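# Load a staple stick onto the open stapler's rail

## Task

Pick one stick of staples out of the tray and seat it over the open stapler's rail, straddling it with its legs pointing down and pushed fully home; the stapler must end up resting flat on the table surface itself, and the robot must release the stick and pull away afterwards.

## Robot and tools

Robot: two 6-joint Piper arms, left_arm and right_arm, each carrying a two-finger parallel gripper and a wrist camera. Calibrated bases in the scene frame: left_arm at (-0.031, +0.289, 0) m, right_arm at (-0.023, -0.323, 0) m, each yawed only about 1 degree, with +z up.

Frames: the scene frame has its origin on the table top midway between the arms, +x out over the table, +y toward left_arm, +z up. The table and cam_low use it. Every hand position, orientation, target and offset for an arm is in that arm's own base frame. end_effector_position (m) is the point between the finger pads, roughly 5 mm short of the tips; end_effector_quat_wxyz is its orientation. The gripper's +z points along the fingers; the fingers close along its y axis. Printed poses can be a few cm off, more at long reach.

Cameras: cam_low (fixed), cam_left_wrist, cam_right_wrist, each 896x504. Any call's cameras argument picks which images come back: omitted, null or ["all"] gives all, [] gives none, an unknown name voids the call.

Row format (both motion tools): 14 numbers, each in [-1, 1]: dx, dy, dz, rx, ry, rz, opening for left_arm, then the same seven for right_arm. Always send all 14. The six pose numbers are an offset, not a pose, measured from that arm's Hand target at the start of the action or move, along its own base axes; 1.0 equals 0.6 m for dx/dy/dz and 180 degrees for the rotation vector rx, ry, rz, which turns the hand about the Hand target position. A translation longer than 1.0 is shortened. Opening is absolute: +1 fully open (0.070 m), -1 closed. Six zeros mean stay at (or return to) the Hand target; an opening of 0 is a real half-open command, so resend the current opening to leave a gripper alone.

execute_actions(actions, cameras): actions is a list of actions; each action is a table of up to 15 rows, one row per 1/30 s step, and a shorter table repeats its final row until 15 steps (0.5 s) pass. All rows in an action count from that action's starting Hand target, not from the previous row; the next action starts from the new Hand target, so repeating an offset moves further. An empty list just reports state, scene number and images.

move(target, speed, blend, opening_speed, blocking, cameras): drives each gripper in a straight line. target is one row or a list of up to 15 rows; every row in the list is an offset from the same starting Hand targets. speed: m/s, 0.002 to 2.2, default 0.25 (rotation up to twice that in rad/s); one value or one per target. blend: metres of corner rounding per target, default 0. opening_speed: rate on the -1..+1 scale per second, at least 0.2. The first target's openings are sent at once; later targets' openings are applied on arrival, after everything is at rest. All paths together are capped at 10 s. blocking=false returns after about 0.5 s while the move continues. The result adds a move: line giving the ending (done, off_target, moving, held, fault) and limits (paced = pose clipped, held = steps withheld). An arm not named in the ending is done, i.e. within 3 mm and 2 degrees; neither done nor off_target tells you about contact. The paths ignore obstacles and the other arm.

wait(seconds): 0 to 10 s, arms keep their last command; a running move continues. stop(): brakes a running move. zoom_image(camera, region): region [x0, y0, x1, y1] in pixels of that camera's latest image, at most 504x504, camera one of cam_low, cam_left_wrist, cam_right_wrist. read_manual(section): returns only licence text ("licences"). finished_scene(scene): ends the current scene, given its number; irreversible, so call it only when the stick is seated and released.

Results: Hand target is the last commanded pose after clipping; the gripper often stops short of it, and the next command (even all zeros) asks for it again; if still short, add the missing distance. Tool commands shows present gripper commands. grip_measured is the finger opening on the command scale; Joint positions ends with the opening in metres. Joint torques are total drive outputs, noisy and offset, positive toward larger joint angles.

Motion rules: each control step clips commanded orientation to 32 degrees from the measured one. Joint speed is capped at 3 rad/s. Avoid paths passing near an arm's own base or with the wrist over the first joint axis; go around, or the shoulder posture may flip. A clearance check holds back commands bringing the arms too close, but fingers can still meet.

Gripping: fingers need at least about 1 s to close from fully open. To hold, command roughly 0.05 below the grip_measured value at first contact for full force (about 20 N per pad); thin parts under 2 mm get less force. Closing fast can squeeze too hard.

Avoid: dropping the stick, releasing it while it moves, fast contacts, and pressing far past contact (force grows with speed and overshoot). Contact torque limits are 21.8 N m for waist, shoulder, elbow and 7.6 N m for the three wrist joints (whose motors give only about 4 N m); reaching one stops the arm for 10 s. Arms hitting or gripping each other can end the scene in failure. Holding loads, stretching out or pushing at unreachable targets heats motors: MOTOR HOT appears at 65 °C and at 80 °C the arm goes limp. Nothing may fall or be left off the table; the stapler must stay flat on the table, not tipped or resting on the stick or tray. Loose objects may occasionally be nudged by outside disturbances.

Each tool is called after ">>>" in YAML: its name, and indented under it one key for each argument.

## Session

>>> execute_actions:
  actions: []

Scene clock: 0.00 s.
left_arm: end_effector_position=(+0.5946, -0.0171, +0.2590) grip_measured=+1.00 end_effector_quat_wxyz=(+0.443, +0.037, +0.863, -0.240) | right_arm: end_effector_position=(+0.2315, +0.0766, +0.1053) grip_measured=+1.00 end_effector_quat_wxyz=(-0.015, -0.195, +0.981, +0.012)
Joint positions: left_arm=[0.189 2.15 -2.095 -0.844 0.885 0.579 0.07] | right_arm=[0.295 1.475 -0.974 0.03 1.184 -0.109 0.07]
Joint torques (N m): no reading
Hand target: left_arm +0.5946, -0.0171, +0.2590; +0.443, +0.037, +0.863, -0.240 | right_arm +0.2315, +0.0766, +0.1053; -0.015, -0.195, +0.981, +0.012
Tool commands: left_gripper/opening=+1.0 right_gripper/opening=+1.0

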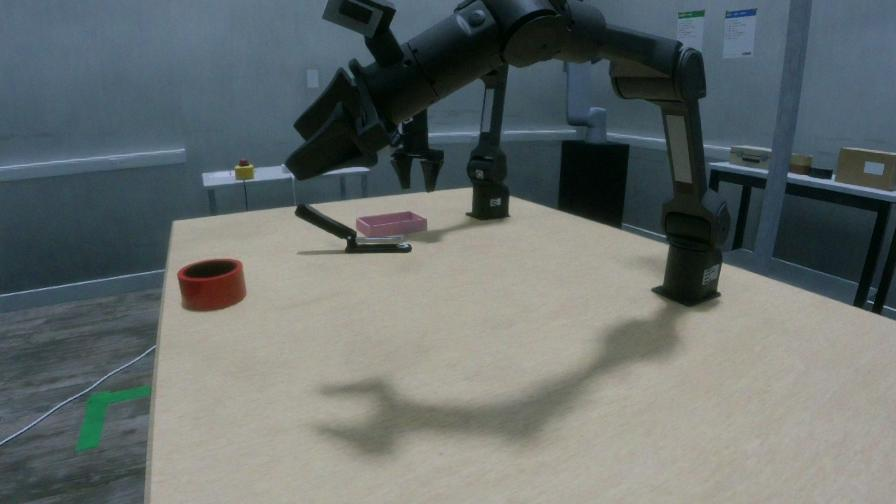

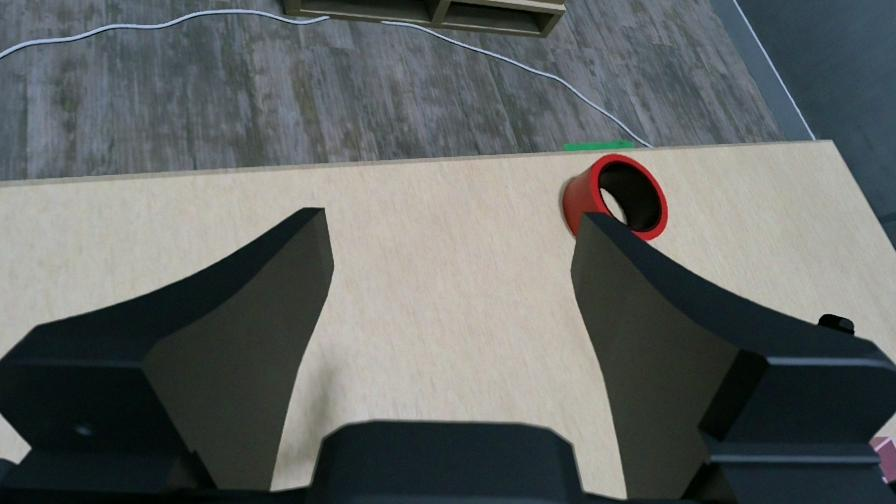

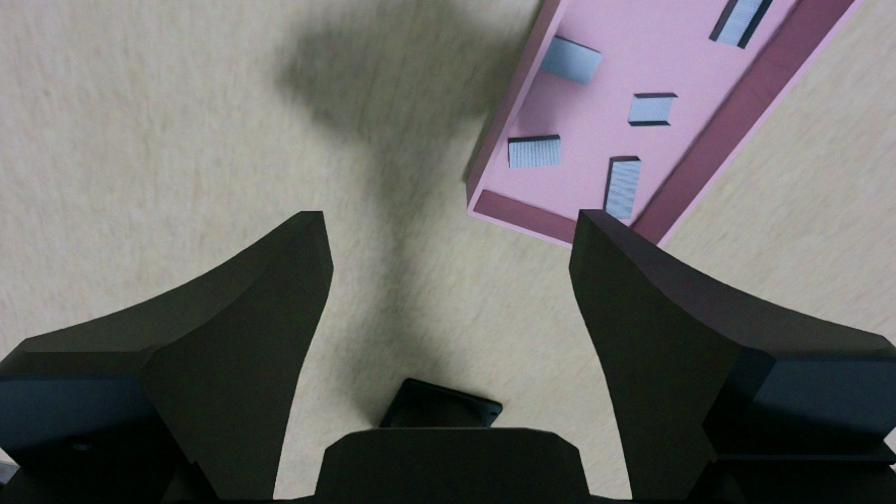

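>>> move:
  target: [-0.2,0.3,0.1,0,0,0,1,0.05,0.05,0.3,0,-0.18,0,1]

Scene clock: 35.10 s.
left_arm: end_effector_position=(+0.4744, +0.1627, +0.3194) grip_measured=+1.00 end_effector_quat_wxyz=(+0.479, +0.011, +0.853, -0.207) | right_arm: end_effector_position=(+0.2617, +0.1067, +0.2856) grip_measured=+1.00 end_effector_quat_wxyz=(+0.299, -0.195, +0.934, -0.022)
Joint positions: left_arm=[0.691 1.927 -1.937 -1.018 1.216 0.863 0.07] | right_arm=[0.584 1.156 -1.265 -0.268 1.219 0.193 0.07]
Joint torques (N m): left_arm=[-0.37 -5.38 -6.29 -0.84 -0.16 0.17] | right_arm=[0.09 -1.26 -3.13 -0.15 -0.36 -0.08]
Hand target: left_arm +0.4746, +0.1629, +0.3190; +0.443, +0.037, +0.863, -0.240 | right_arm +0.2615, +0.1066, +0.2853; +0.259, -0.190, +0.946, -0.042
Off the commanded pose: left_arm 0.001 m, 6 deg | right_arm 0.000 m, 5 deg.
joint sent to its limit (left arm) — joint 5 (wrist pitch), upper limit. The joint targets are off in orientation, not in position.
joint sent to its limit (right arm) — joint 5 (wrist pitch), upper limit. The joint targets are off in orientation, not in position.
move: off_target (left_arm, right_arm)

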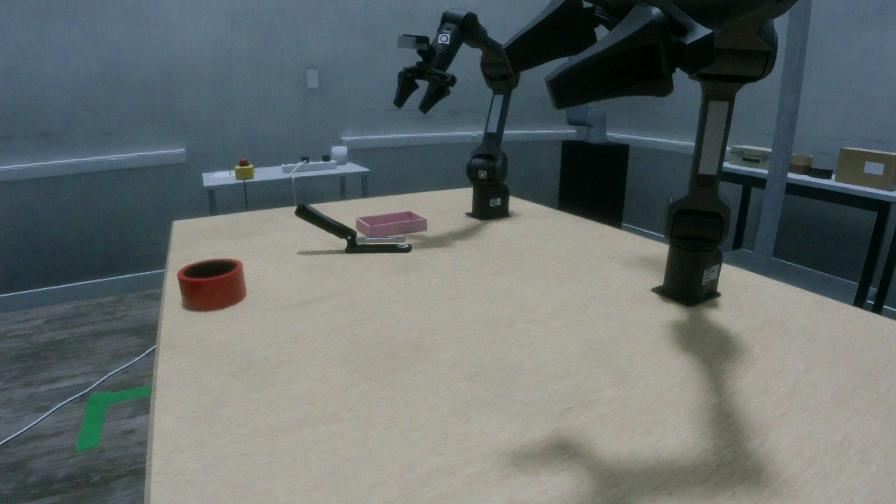

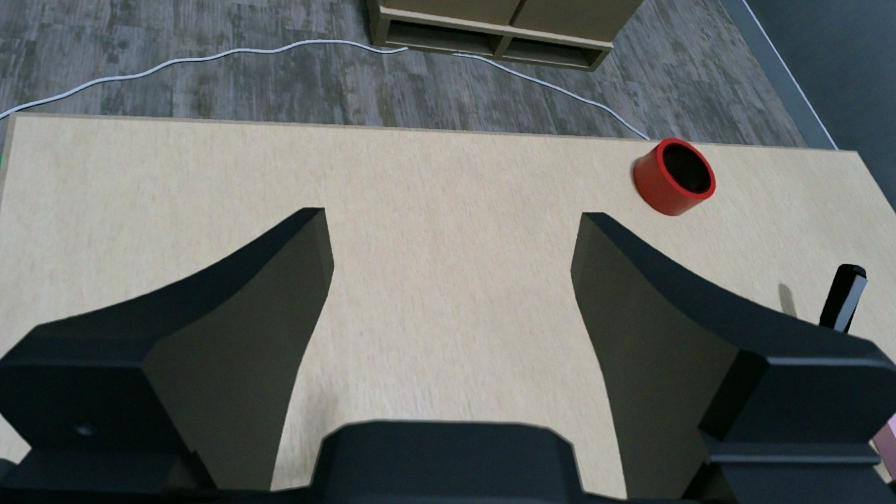

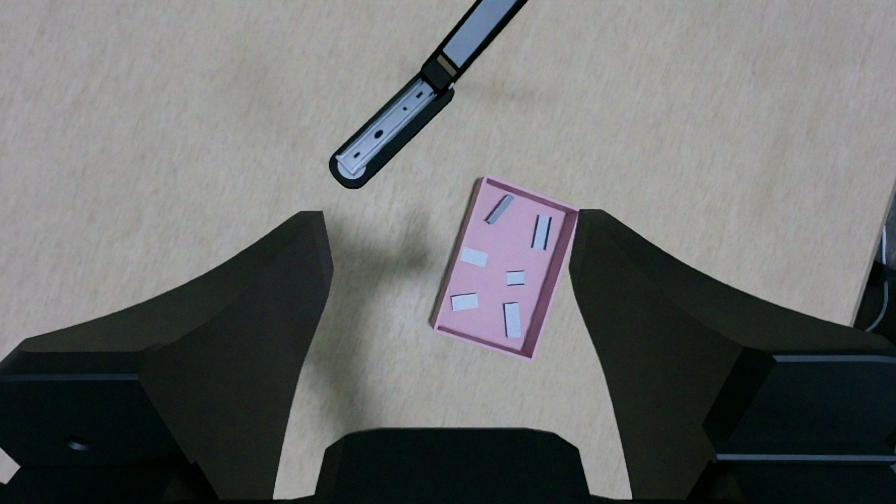

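>>> zoom_image:
  camera: "cam_right_wrist"
  region: [310, 0, 600, 200]

>>> zoom_image:
  camera: "cam_right_wrist"
  region: [420, 170, 600, 370]

>>> zoom_image:
  camera: "cam_low"
  region: [280, 190, 440, 270]

Scaled by 1.738.

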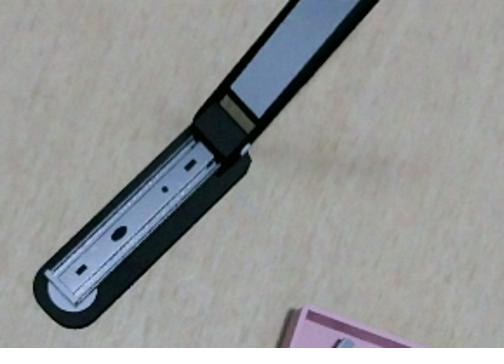

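Scaled by 2.520.

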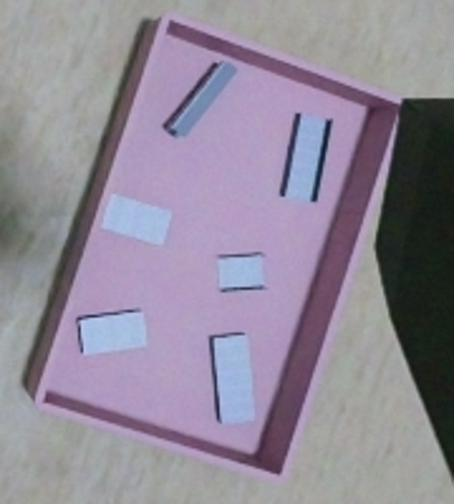

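Scaled by 3.150.

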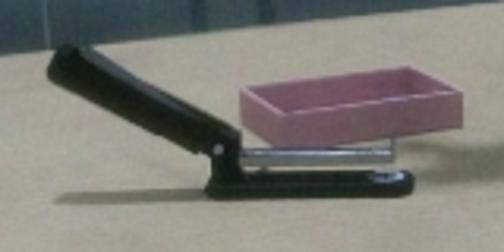

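>>> move:
  target: [0,0,0,0,0,0,1,0.02,-0.1,-0.24,0,0,0,1]
  cameras: ["cam_right_wrist"]

>>> zoom_image:
  camera: "cam_right_wrist"
  region: [350, 100, 650, 400]

Scene clock: 68.60 s.
left_arm: end_effector_position=(+0.4745, +0.1628, +0.3189) grip_measured=+1.00 end_effector_quat_wxyz=(+0.478, +0.010, +0.853, -0.208) | right_arm: end_effector_position=(+0.2731, +0.0464, +0.1405) grip_measured=+1.00 end_effector_quat_wxyz=(+0.258, -0.190, +0.946, -0.042)
Joint positions: left_arm=[0.691 1.928 -1.937 -1.018 1.216 0.863 0.07] | right_arm=[0.257 1.164 -0.726 -0.172 0.708 -0.037 0.07]
Joint torques (N m): left_arm=[-0.03 -5.52 -5.55 -0.76 0.07 0.24] | right_arm=[1 -2.13 -4.29 -0.23 -0.45 0.06]
Hand target: left_arm +0.4746, +0.1629, +0.3190; +0.443, +0.037, +0.863, -0.240 | right_arm +0.2735, +0.0466, +0.1413; +0.259, -0.190, +0.946, -0.042
Off the commanded pose: left_arm 0.000 m, 6 deg | right_arm 0.001 m, 0 deg.
joint sent to its limit (left arm) — joint 5 (wrist pitch), upper limit. The joint targets are off in orientation, not in position.
move: off_target (left_arm)

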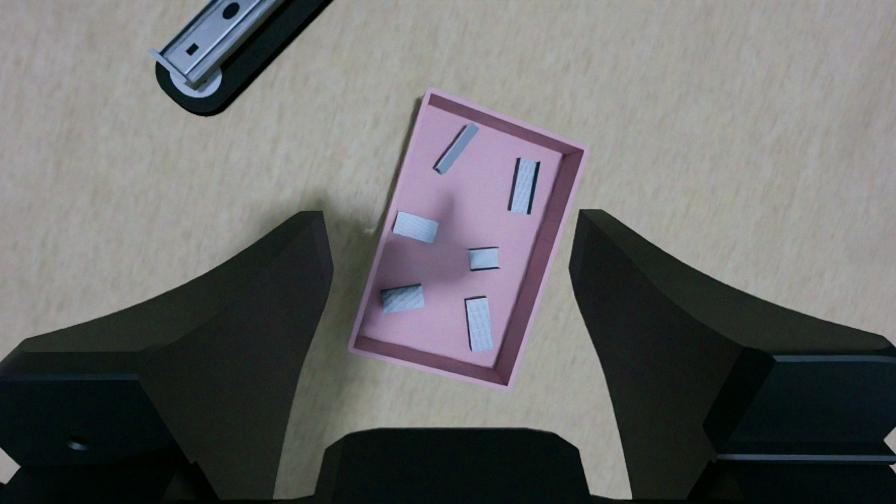

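Scaled by 1.680.

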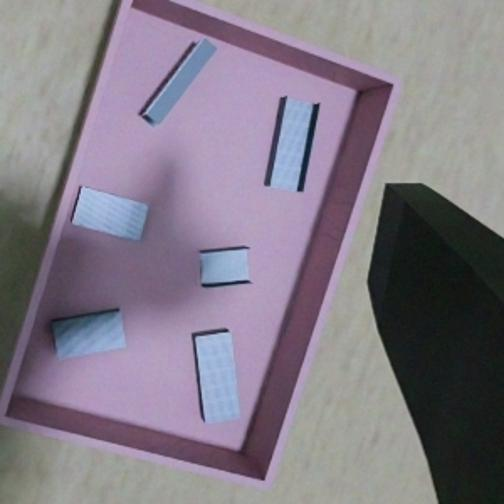

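>>> zoom_image:
  camera: "cam_right_wrist"
  region: [370, 190, 510, 360]

>>> zoom_image:
  camera: "cam_right_wrist"
  region: [140, 0, 340, 130]

Scaled by 2.965.

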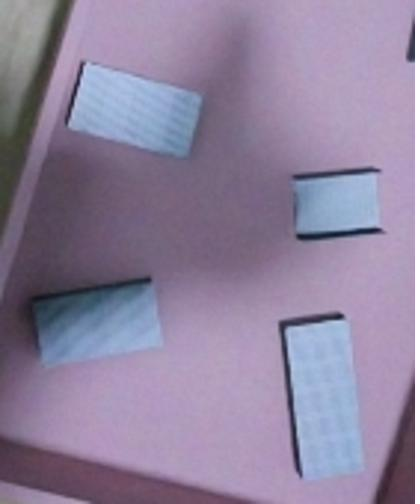

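Scaled by 2.520.

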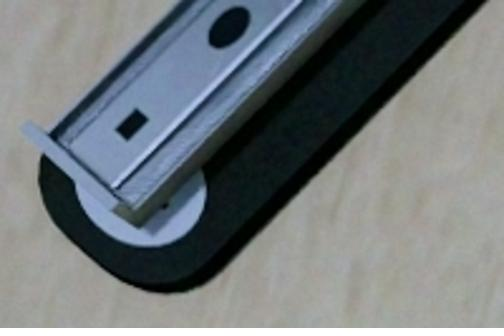

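>>> move:
  target: [0,0,0,0,0,0,1,0,-0.006,-0.035,-0.11,0.143,0.384,1]
  cameras: ["cam_right_wrist"]

>>> zoom_image:
  camera: "cam_right_wrist"
  region: [300, 100, 650, 450]

Scene clock: 130.90 s.
left_arm: end_effector_position=(+0.4745, +0.1628, +0.3189) grip_measured=+1.00 end_effector_quat_wxyz=(+0.478, +0.010, +0.853, -0.208) | right_arm: end_effector_position=(+0.2736, +0.0429, +0.1203) grip_measured=+1.00 end_effector_quat_wxyz=(-0.002, +0.729, -0.684, +0.002)
Joint positions: left_arm=[0.691 1.928 -1.937 -1.018 1.216 0.862 0.07] | right_arm=[0.156 1.548 -1.116 -0.001 1.219 -1.478 0.07]
Joint torques (N m): left_arm=[-0.39 -5.56 -6.59 -0.81 0.06 0.39] | right_arm=[0.97 -3.75 -3.83 0.06 0.03 0.05]
Hand target: left_arm +0.4746, +0.1629, +0.3190; +0.443, +0.037, +0.863, -0.240 | right_arm +0.2735, +0.0430, +0.1203; +0.000, +0.729, -0.684, +0.000
Off the commanded pose: left_arm 0.000 m, 6 deg | right_arm 0.000 m, 0 deg.
joint sent to its limit (left arm) — joint 5 (wrist pitch), upper limit. The joint targets are off in orientation, not in position.
joint sent to its limit (right arm) — joint 5 (wrist pitch), upper limit. The joint targets still meet the commanded pose.
move: off_target (left_arm)

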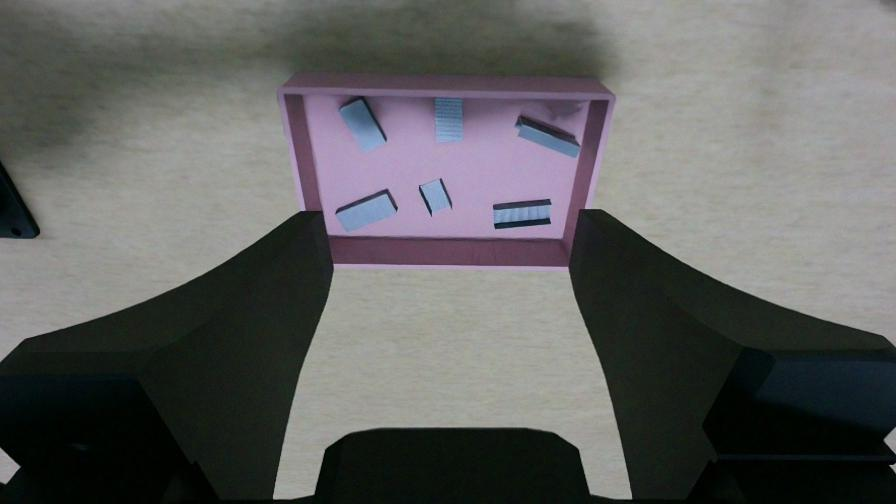

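Scaled by 1.440.

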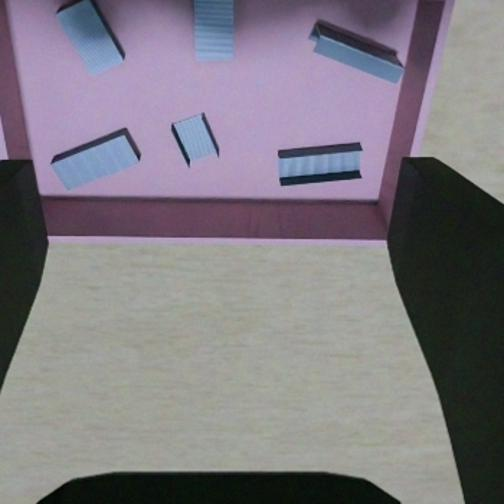

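>>> move:
  target:
    - [0,0,0,0,0,0,1,0.0,-0.0142,-0.12,0,0,0,-0.3]
    - [0,0,0,0,0,0,1,0.0,-0.0142,-0.175,0,0,0,-0.3]
  speed: [0.15,0.05]
  cameras: ["cam_right_wrist","cam_low"]

>>> zoom_image:
  camera: "cam_right_wrist"
  region: [330, 80, 580, 330]

Scene clock: 165.97 s.
left_arm: end_effector_position=(+0.4745, +0.1628, +0.3189) grip_measured=+1.00 end_effector_quat_wxyz=(+0.478, +0.010, +0.853, -0.208) | right_arm: end_effector_position=(+0.2732, +0.0344, +0.0149) grip_measured=-0.30 end_effector_quat_wxyz=(+0.000, +0.729, -0.684, +0.000)
Joint positions: left_arm=[0.691 1.928 -1.937 -1.018 1.216 0.862 0.07] | right_arm=[0.126 1.723 -0.862 -0.001 0.798 -1.508 0.024]
Joint torques (N m): left_arm=[-0.08 -5.64 -5.55 -0.86 0.07 0.24] | right_arm=[0.55 -4.71 -2.76 0 0.1 0.02]
Hand target: left_arm +0.4746, +0.1629, +0.3190; +0.443, +0.037, +0.863, -0.240 | right_arm +0.2735, +0.0345, +0.0153; +0.000, +0.729, -0.684, +0.000
Off the commanded pose: left_arm 0.000 m, 6 deg | right_arm 0.000 m, 0 deg.
joint sent to its limit (left arm) — joint 5 (wrist pitch), upper limit. The joint targets are off in orientation, not in position.
move: off_target (left_arm)
Images, in order (width x height): cam_low 896x504, cam_right_wrist 896x504.

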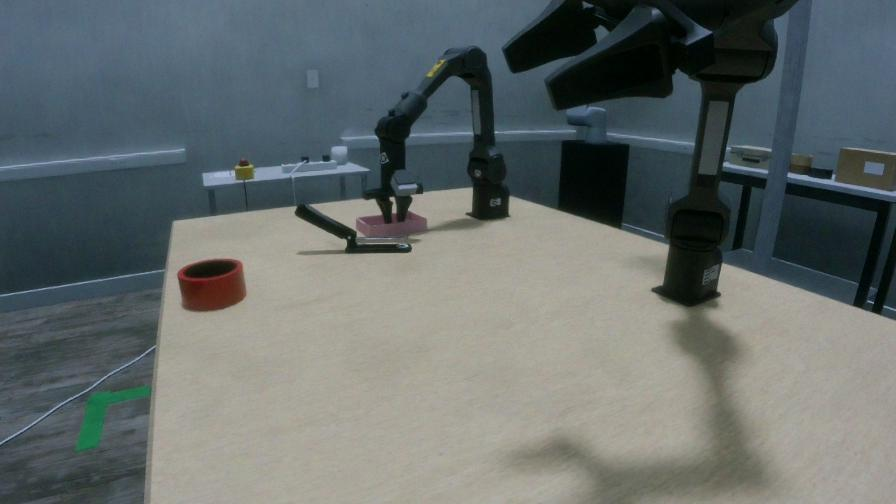

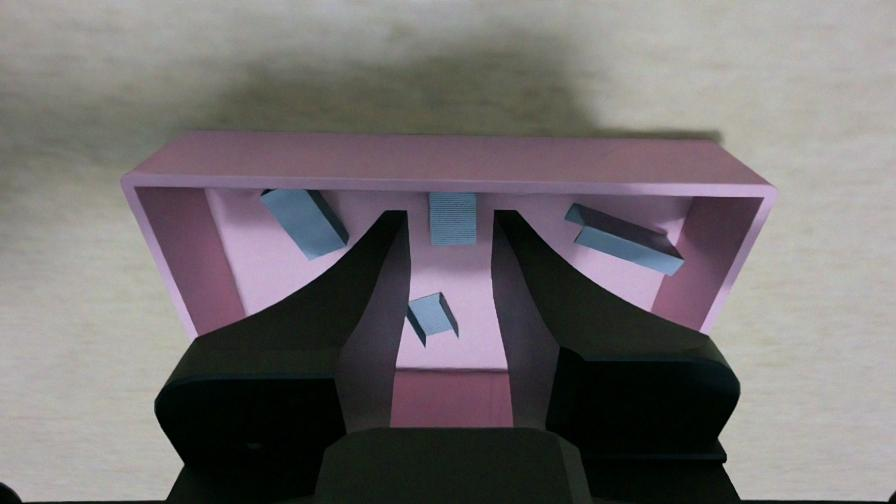

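Scaled by 2.016.

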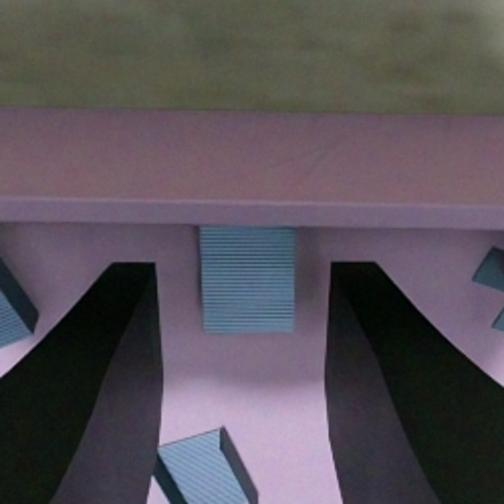

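>>> move:
  target:
    - [0,0,0,0,0,0,1,0,0.004,-0.0055,0,0,0,-0.3]
    - [0,0,0,0,0,0,1,0,0.004,-0.0055,0,0,0,-0.72]
  speed: 0.04
  cameras: ["cam_right_wrist"]

Scene clock: 183.47 s.
left_arm: end_effector_position=(+0.4745, +0.1628, +0.3189) grip_measured=+1.00 end_effector_quat_wxyz=(+0.478, +0.010, +0.853, -0.208) | right_arm: end_effector_position=(+0.2737, +0.0367, +0.0123) grip_measured=-0.62 end_effector_quat_wxyz=(+0.000, +0.729, -0.684, +0.000)
Joint positions: left_arm=[0.691 1.928 -1.937 -1.018 1.216 0.862 0.07] | right_arm=[0.134 1.731 -0.859 -0.001 0.785 -1.5 0.013]
Joint torques (N m): left_arm=[0.45 -5.38 -6.56 -0.83 0.06 0.32] | right_arm=[1.05 -3.74 -1.8 0.06 -0.07 0.05]
Hand target: left_arm +0.4746, +0.1629, +0.3190; +0.443, +0.037, +0.863, -0.240 | right_arm +0.2735, +0.0369, +0.0120; +0.000, +0.729, -0.684, +0.000
Off the commanded pose: left_arm 0.000 m, 6 deg | right_arm 0.000 m, 0 deg.
joint sent to its limit (left arm) — joint 5 (wrist pitch), upper limit. The joint targets are off in orientation, not in position.
move: off_target (left_arm)

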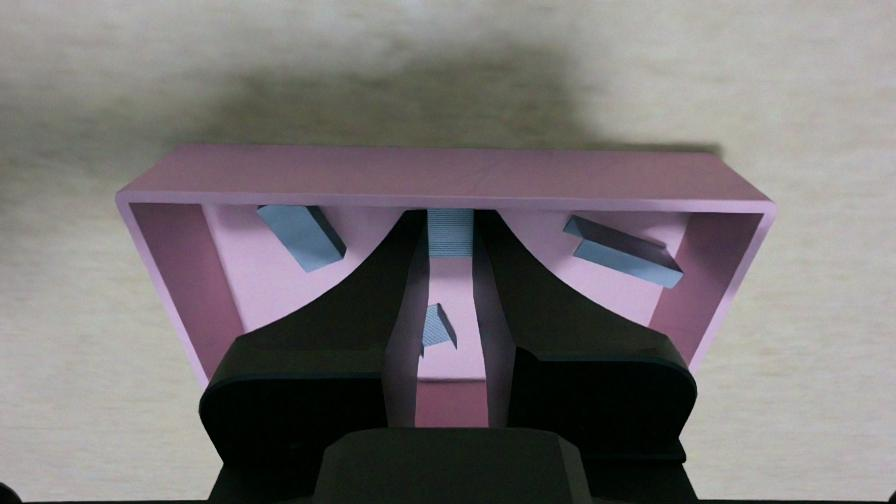

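>>> move:
  target: [0,0,0,0,0,0,1,0,0,0.18,0,0,0,-0.68]
  speed: 0.1
  cameras: ["cam_right_wrist"]

>>> zoom_image:
  camera: "cam_right_wrist"
  region: [370, 150, 530, 310]

Scene clock: 196.40 s.
left_arm: end_effector_position=(+0.4745, +0.1628, +0.3189) grip_measured=+1.00 end_effector_quat_wxyz=(+0.478, +0.010, +0.853, -0.208) | right_arm: end_effector_position=(+0.2741, +0.0367, +0.1208) grip_measured=-0.62 end_effector_quat_wxyz=(-0.003, +0.729, -0.684, +0.003)
Joint positions: left_arm=[0.691 1.928 -1.937 -1.018 1.216 0.862 0.07] | right_arm=[0.134 1.545 -1.114 -0.001 1.219 -1.5 0.013]
Joint torques (N m): left_arm=[0.2 -5.8 -5.88 -0.87 0.01 0.57] | right_arm=[-0.3 -3.38 -2.4 0.16 0.06 -0.06]
Hand target: left_arm +0.4746, +0.1629, +0.3190; +0.443, +0.037, +0.863, -0.240 | right_arm +0.2735, +0.0369, +0.1200; +0.000, +0.729, -0.684, +0.000
Off the commanded pose: left_arm 0.000 m, 6 deg | right_arm 0.001 m, 0 deg.
joint sent to its limit (left arm) — joint 5 (wrist pitch), upper limit. The joint targets are off in orientation, not in position.
joint sent to its limit (right arm) — joint 5 (wrist pitch), upper limit. The joint targets still meet the commanded pose.
move: off_target (left_arm)

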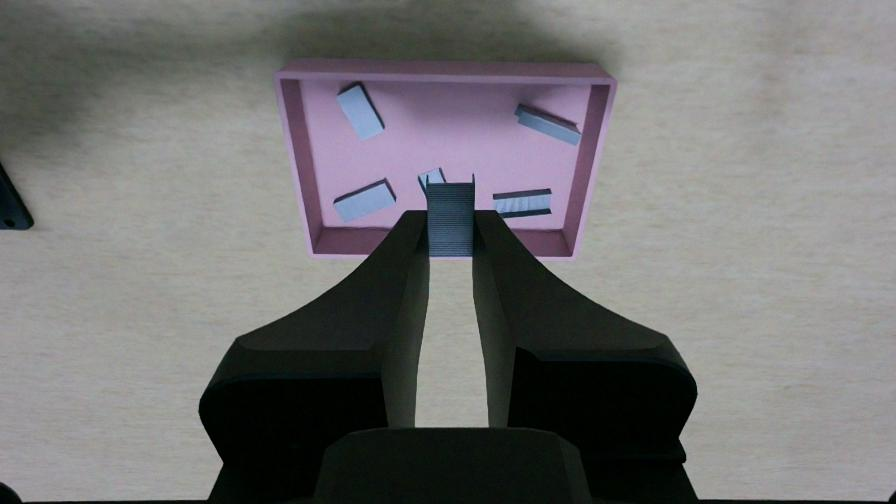

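Scaled by 3.150.

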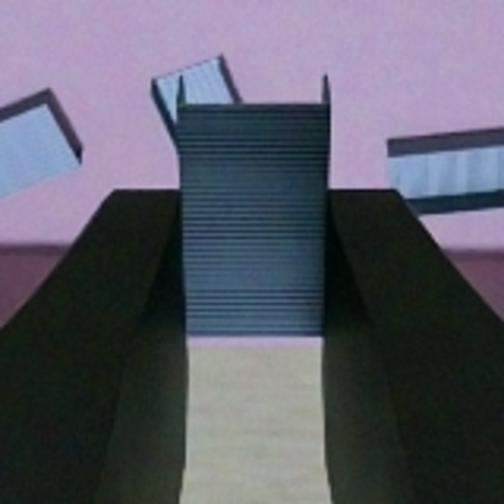

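>>> move:
  target: [0,0,0,0,0,0,1,0.094,0.197,0.02,0,0,-0.661,-0.68]
  speed: 0.3

>>> zoom_image:
  camera: "cam_right_wrist"
  region: [280, 50, 630, 400]

Scene clock: 222.50 s.
left_arm: end_effector_position=(+0.4745, +0.1628, +0.3189) grip_measured=+1.00 end_effector_quat_wxyz=(+0.478, +0.010, +0.853, -0.208) | right_arm: end_effector_position=(+0.3296, +0.1550, +0.1318) grip_measured=-0.62 end_effector_quat_wxyz=(+0.041, +0.219, +0.974, +0.032)
Joint positions: left_arm=[0.691 1.928 -1.937 -1.018 1.216 0.862 0.07] | right_arm=[0.44 1.767 -1.432 0 1.219 0.882 0.013]
Joint torques (N m): left_arm=[0.66 -6.36 -6.51 -0.86 0.04 0.19] | right_arm=[0.93 -5.15 -4.09 0.03 -0.05 -0.07]
Hand target: left_arm +0.4746, +0.1629, +0.3190; +0.443, +0.037, +0.863, -0.240 | right_arm +0.3299, +0.1551, +0.1321; +0.000, +0.219, +0.976, +0.000
Off the commanded pose: left_arm 0.000 m, 6 deg | right_arm 0.000 m, 6 deg.
joint sent to its limit (left arm) — joint 5 (wrist pitch), upper limit. The joint targets are off in orientation, not in position.
joint sent to its limit (right arm) — joint 5 (wrist pitch), upper limit. The joint targets are off in orientation, not in position.
move: off_target (left_arm, right_arm)

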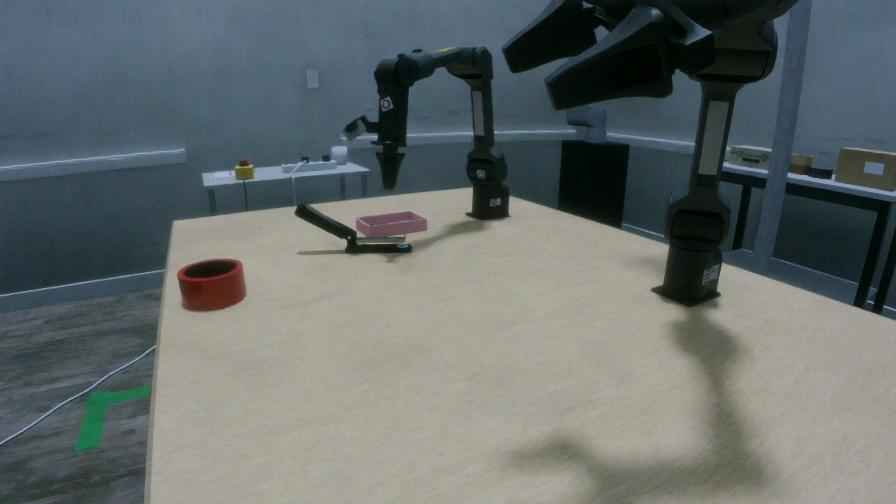

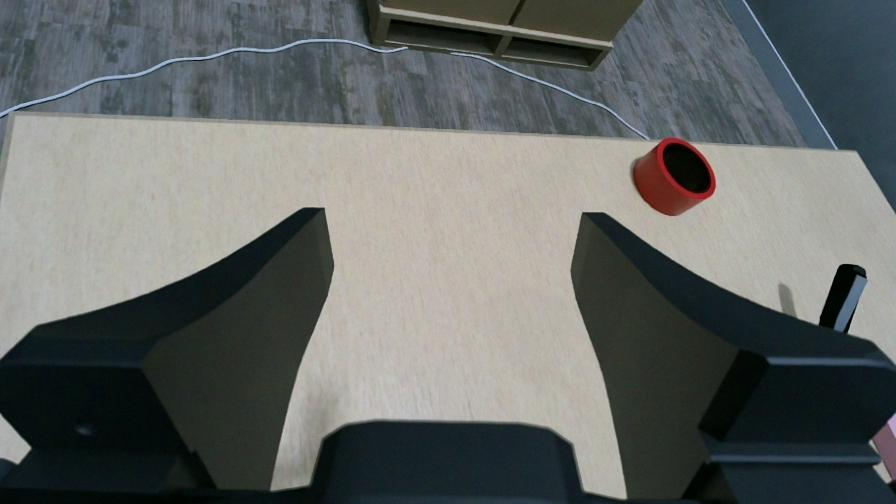

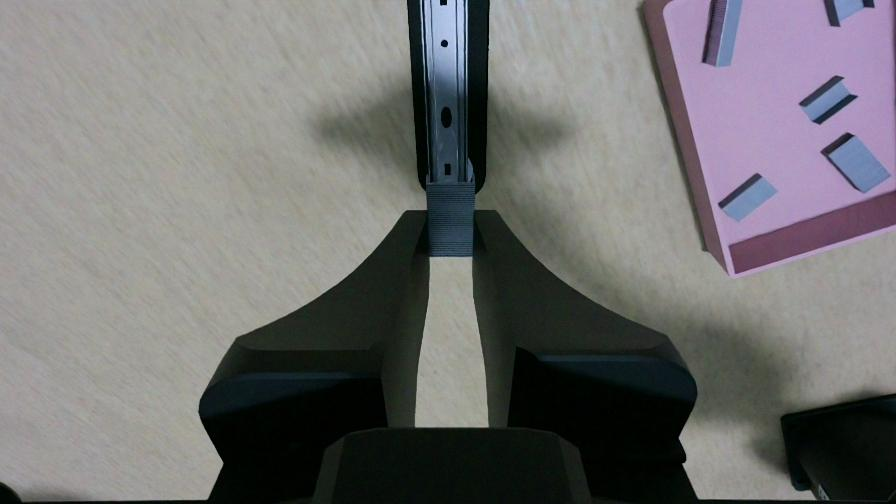

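Scaled by 1.440.

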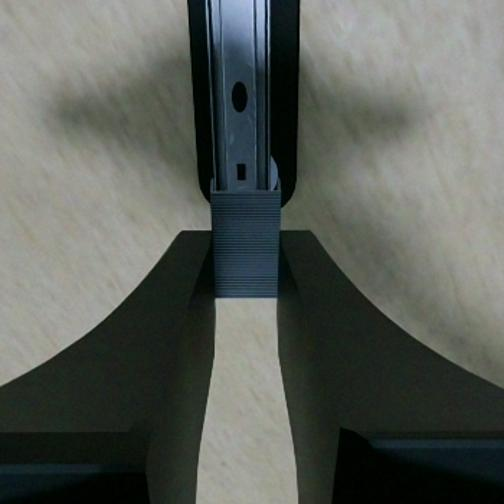

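>>> move:
  target: [0,0,0,0,0,0,1,-0.0112,0.0075,-0.11,0,0,0,-0.68]
  speed: 0.12

>>> zoom_image:
  camera: "cam_right_wrist"
  region: [370, 120, 530, 280]

>>> zoom_image:
  camera: "cam_low"
  region: [280, 130, 460, 270]

Scene clock: 254.17 s.
left_arm: end_effector_position=(+0.4745, +0.1628, +0.3189) grip_measured=+1.00 end_effector_quat_wxyz=(+0.478, +0.010, +0.853, -0.208) | right_arm: end_effector_position=(+0.3230, +0.1594, +0.0652) grip_measured=-0.62 end_effector_quat_wxyz=(-0.001, +0.219, +0.976, -0.001)
Joint positions: left_arm=[0.691 1.928 -1.937 -1.018 1.216 0.862 0.07] | right_arm=[0.459 1.894 -1.347 0 1.114 0.901 0.013]
Joint torques (N m): left_arm=[0.53 -6.44 -5.48 -0.94 0.03 0.28] | right_arm=[1.1 -6.54 -3.61 0.03 0.06 -0.02]
Hand target: left_arm +0.4746, +0.1629, +0.3190; +0.443, +0.037, +0.863, -0.240 | right_arm +0.3232, +0.1596, +0.0660; +0.000, +0.219, +0.976, +0.000
Off the commanded pose: left_arm 0.000 m, 6 deg | right_arm 0.001 m, 0 deg.
joint sent to its limit (left arm) — joint 5 (wrist pitch), upper limit. The joint targets are off in orientation, not in position.
move: off_target (left_arm)

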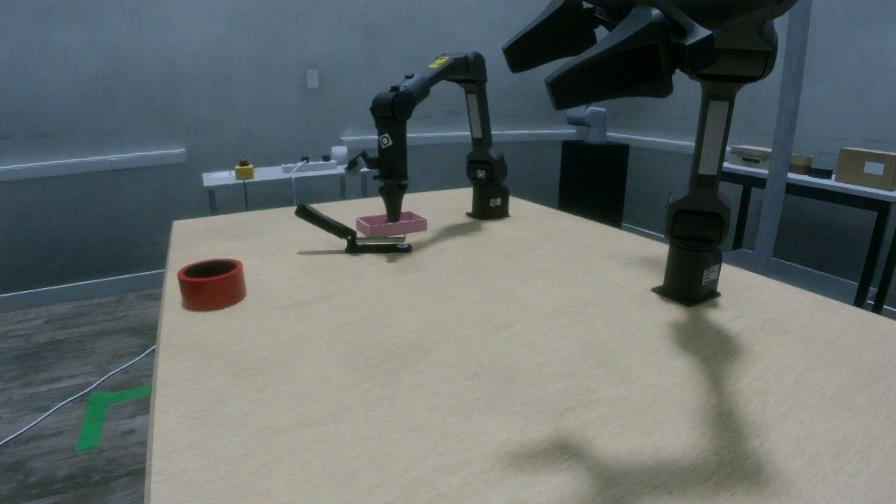

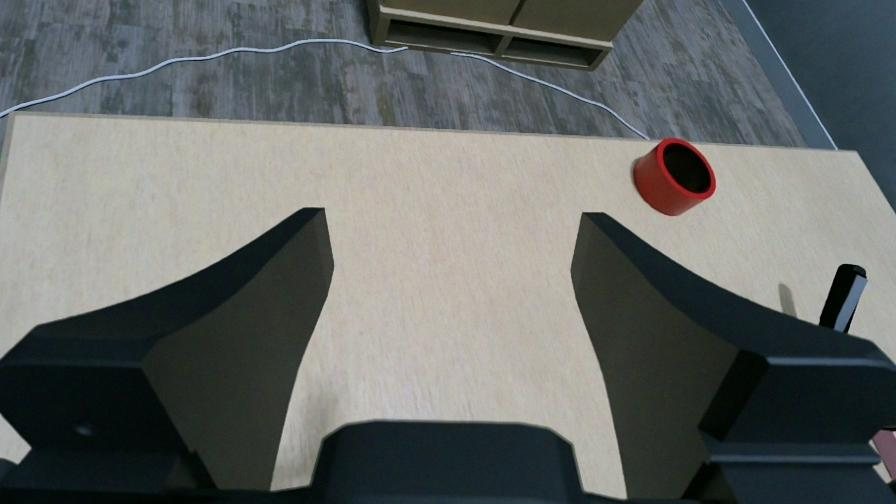

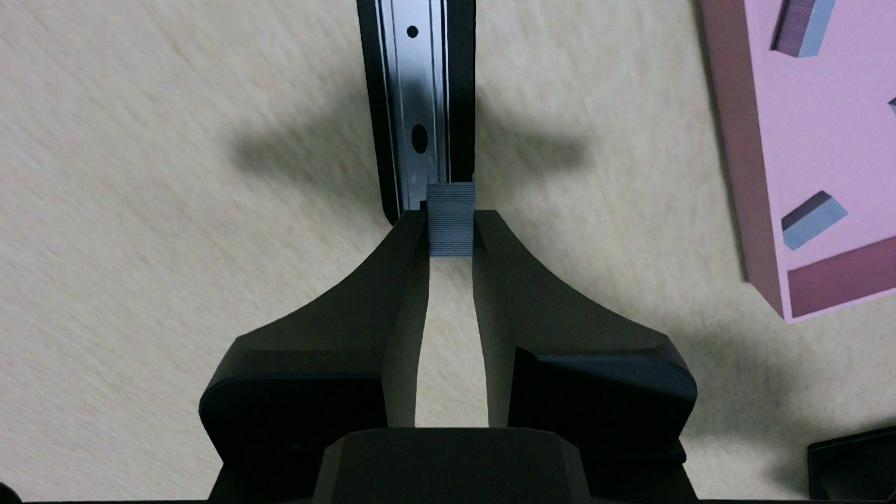

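Scaled by 3.150.

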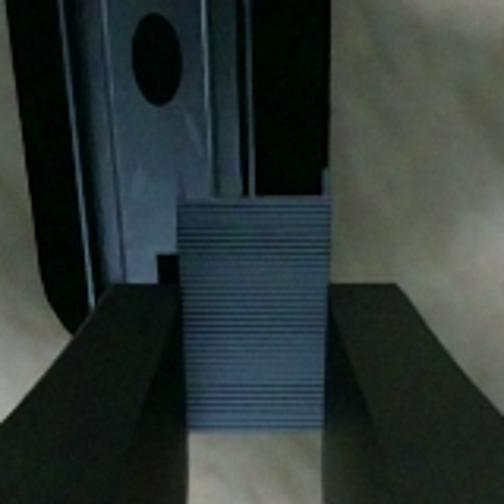

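Scaled by 2.800.

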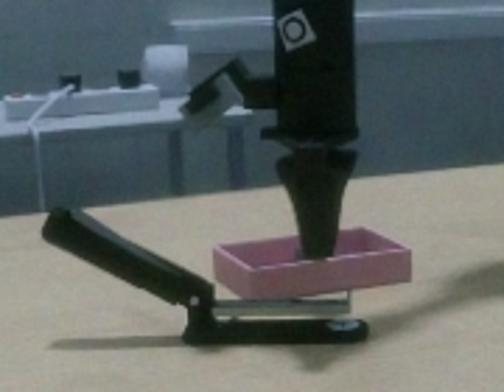

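>>> move:
  target: [0,0,0,0,0,0,1,0.0128,0.0118,-0.018,0,0,0,-0.68]
  speed: 0.06
  cameras: ["cam_right_wrist","cam_low"]

>>> zoom_image:
  camera: "cam_right_wrist"
  region: [370, 120, 530, 280]

>>> zoom_image:
  camera: "cam_low"
  region: [330, 180, 430, 270]

Scene clock: 274.60 s.
left_arm: end_effector_position=(+0.4745, +0.1628, +0.3189) grip_measured=+1.00 end_effector_quat_wxyz=(+0.478, +0.010, +0.853, -0.208) | right_arm: end_effector_position=(+0.3310, +0.1663, +0.0553) grip_measured=-0.62 end_effector_quat_wxyz=(+0.000, +0.219, +0.976, +0.000)
Joint positions: left_arm=[0.691 1.928 -1.937 -1.018 1.216 0.862 0.07] | right_arm=[0.466 1.939 -1.376 0 1.095 0.908 0.013]
Joint torques (N m): left_arm=[-0.11 -6.63 -5.86 -0.94 0.11 0.4] | right_arm=[1.71 -6.16 -3.86 -0.01 0.01 0.03]
Hand target: left_arm +0.4746, +0.1629, +0.3190; +0.443, +0.037, +0.863, -0.240 | right_arm +0.3309, +0.1667, +0.0552; +0.000, +0.219, +0.976, +0.000
Off the commanded pose: left_arm 0.000 m, 6 deg | right_arm 0.000 m, 0 deg.
joint sent to its limit (left arm) — joint 5 (wrist pitch), upper limit. The joint targets are off in orientation, not in position.
move: off_target (left_arm)
Images, in order (width x height): cam_low 896x504, cam_right_wrist 896x504.

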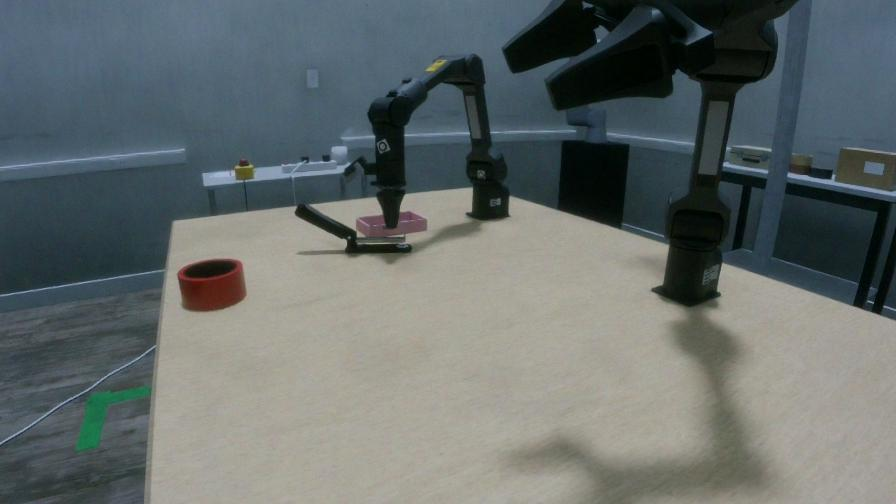

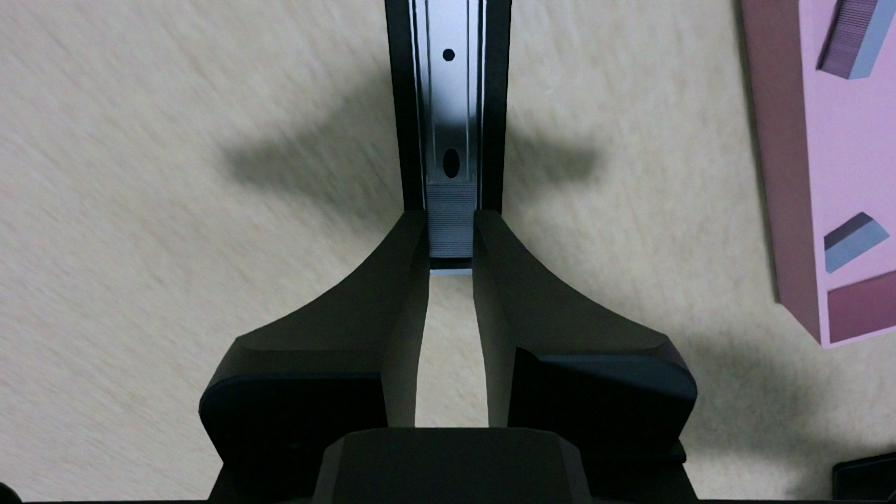

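Scaled by 3.150.

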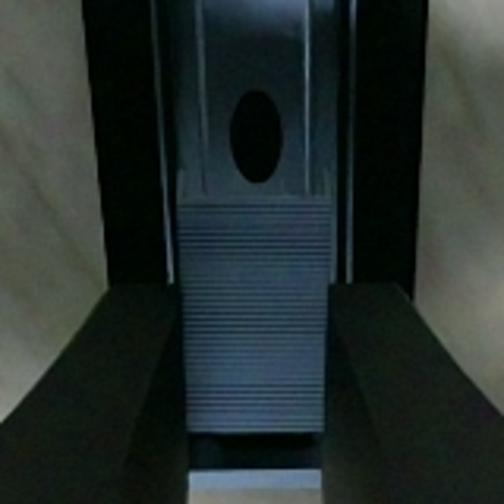

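Scaled by 5.040.

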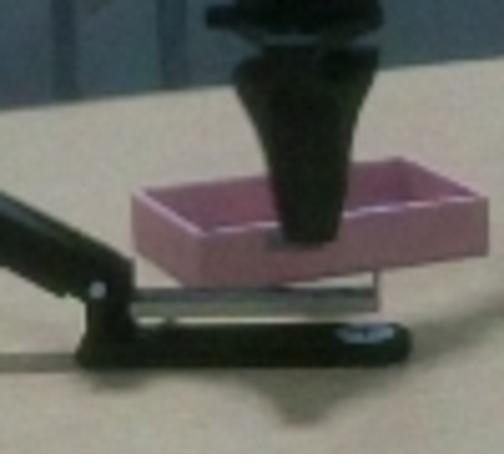

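>>> zoom_image:
  camera: "cam_right_wrist"
  region: [390, 0, 510, 120]

>>> zoom_image:
  camera: "cam_low"
  region: [345, 220, 420, 260]

Scaled by 4.200.

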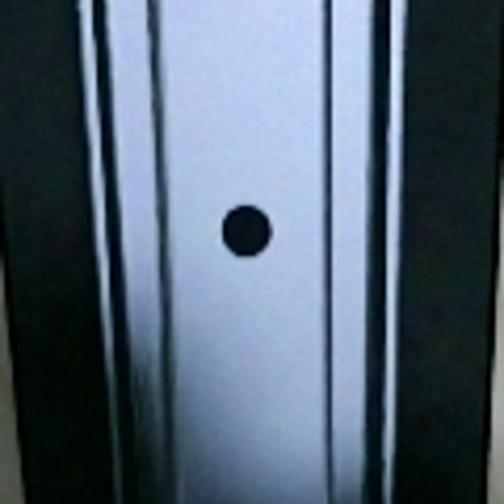

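Scaled by 6.720.

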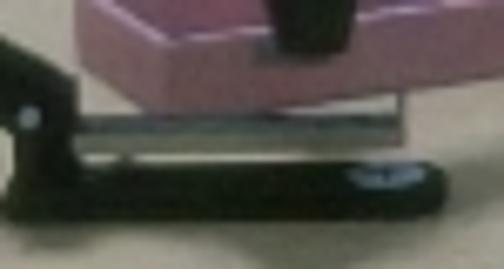

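>>> move:
  target: [0,0,0,0,0,0,1,0,0.0006,-0.025,0,0,0,-0.68]
  speed: 0.05
  cameras: ["cam_right_wrist","cam_low"]

>>> zoom_image:
  camera: "cam_right_wrist"
  region: [390, 140, 510, 280]

>>> zoom_image:
  camera: "cam_low"
  region: [345, 190, 425, 260]

Scene clock: 311.23 s.
left_arm: end_effector_position=(+0.4745, +0.1628, +0.3189) grip_measured=+1.00 end_effector_quat_wxyz=(+0.478, +0.010, +0.853, -0.208) | right_arm: end_effector_position=(+0.3310, +0.1670, +0.0404) grip_measured=-0.62 end_effector_quat_wxyz=(+0.000, +0.219, +0.976, +0.000)
Joint positions: left_arm=[0.691 1.928 -1.937 -1.018 1.216 0.862 0.07] | right_arm=[0.467 1.961 -1.346 0 1.043 0.909 0.013]
Joint torques (N m): left_arm=[-0.36 -6.81 -5.46 -0.98 0.07 0.45] | right_arm=[1.72 -6.09 -2.93 -0.07 0.08 0.03]
Hand target: left_arm +0.4746, +0.1629, +0.3190; +0.443, +0.037, +0.863, -0.240 | right_arm +0.3309, +0.1670, +0.0402; +0.000, +0.219, +0.976, +0.000
Off the commanded pose: left_arm 0.000 m, 6 deg | right_arm 0.000 m, 0 deg.
joint sent to its limit (left arm) — joint 5 (wrist pitch), upper limit. The joint targets are off in orientation, not in position.
move: off_target (left_arm)
Images, in order (width x height): cam_low 896x504, cam_right_wrist 896x504.

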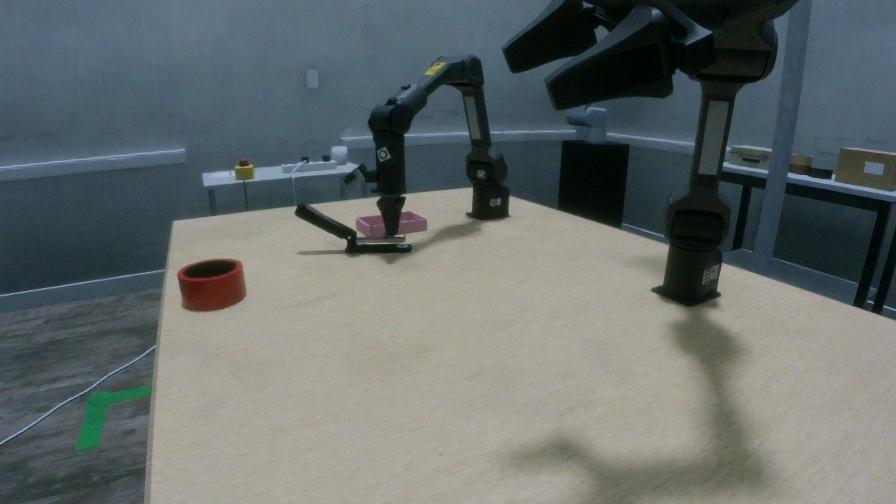

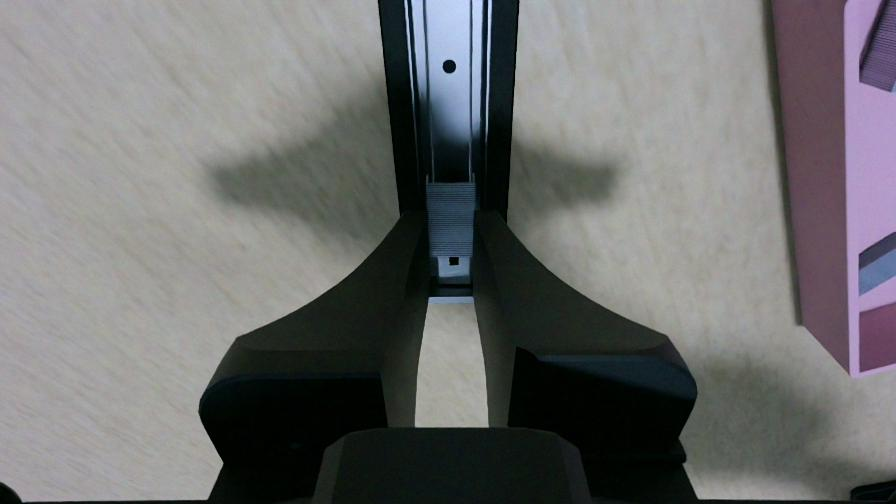

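Scaled by 3.600.

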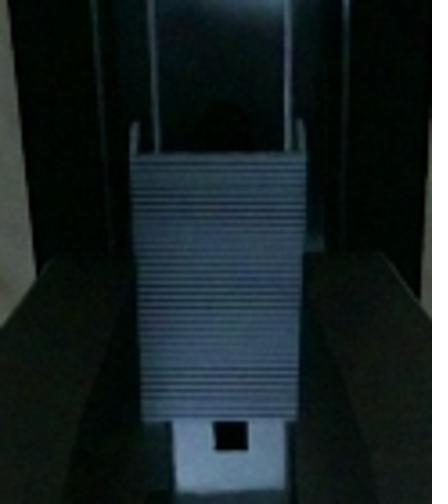

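Scaled by 6.300.

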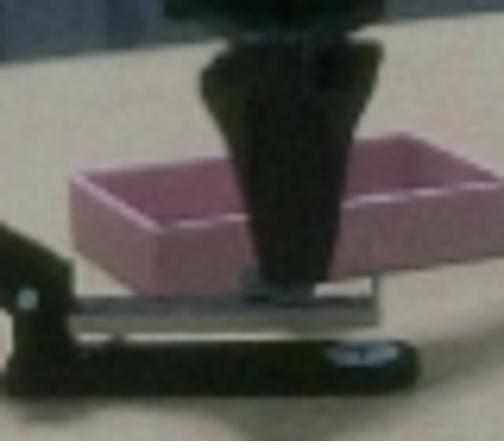

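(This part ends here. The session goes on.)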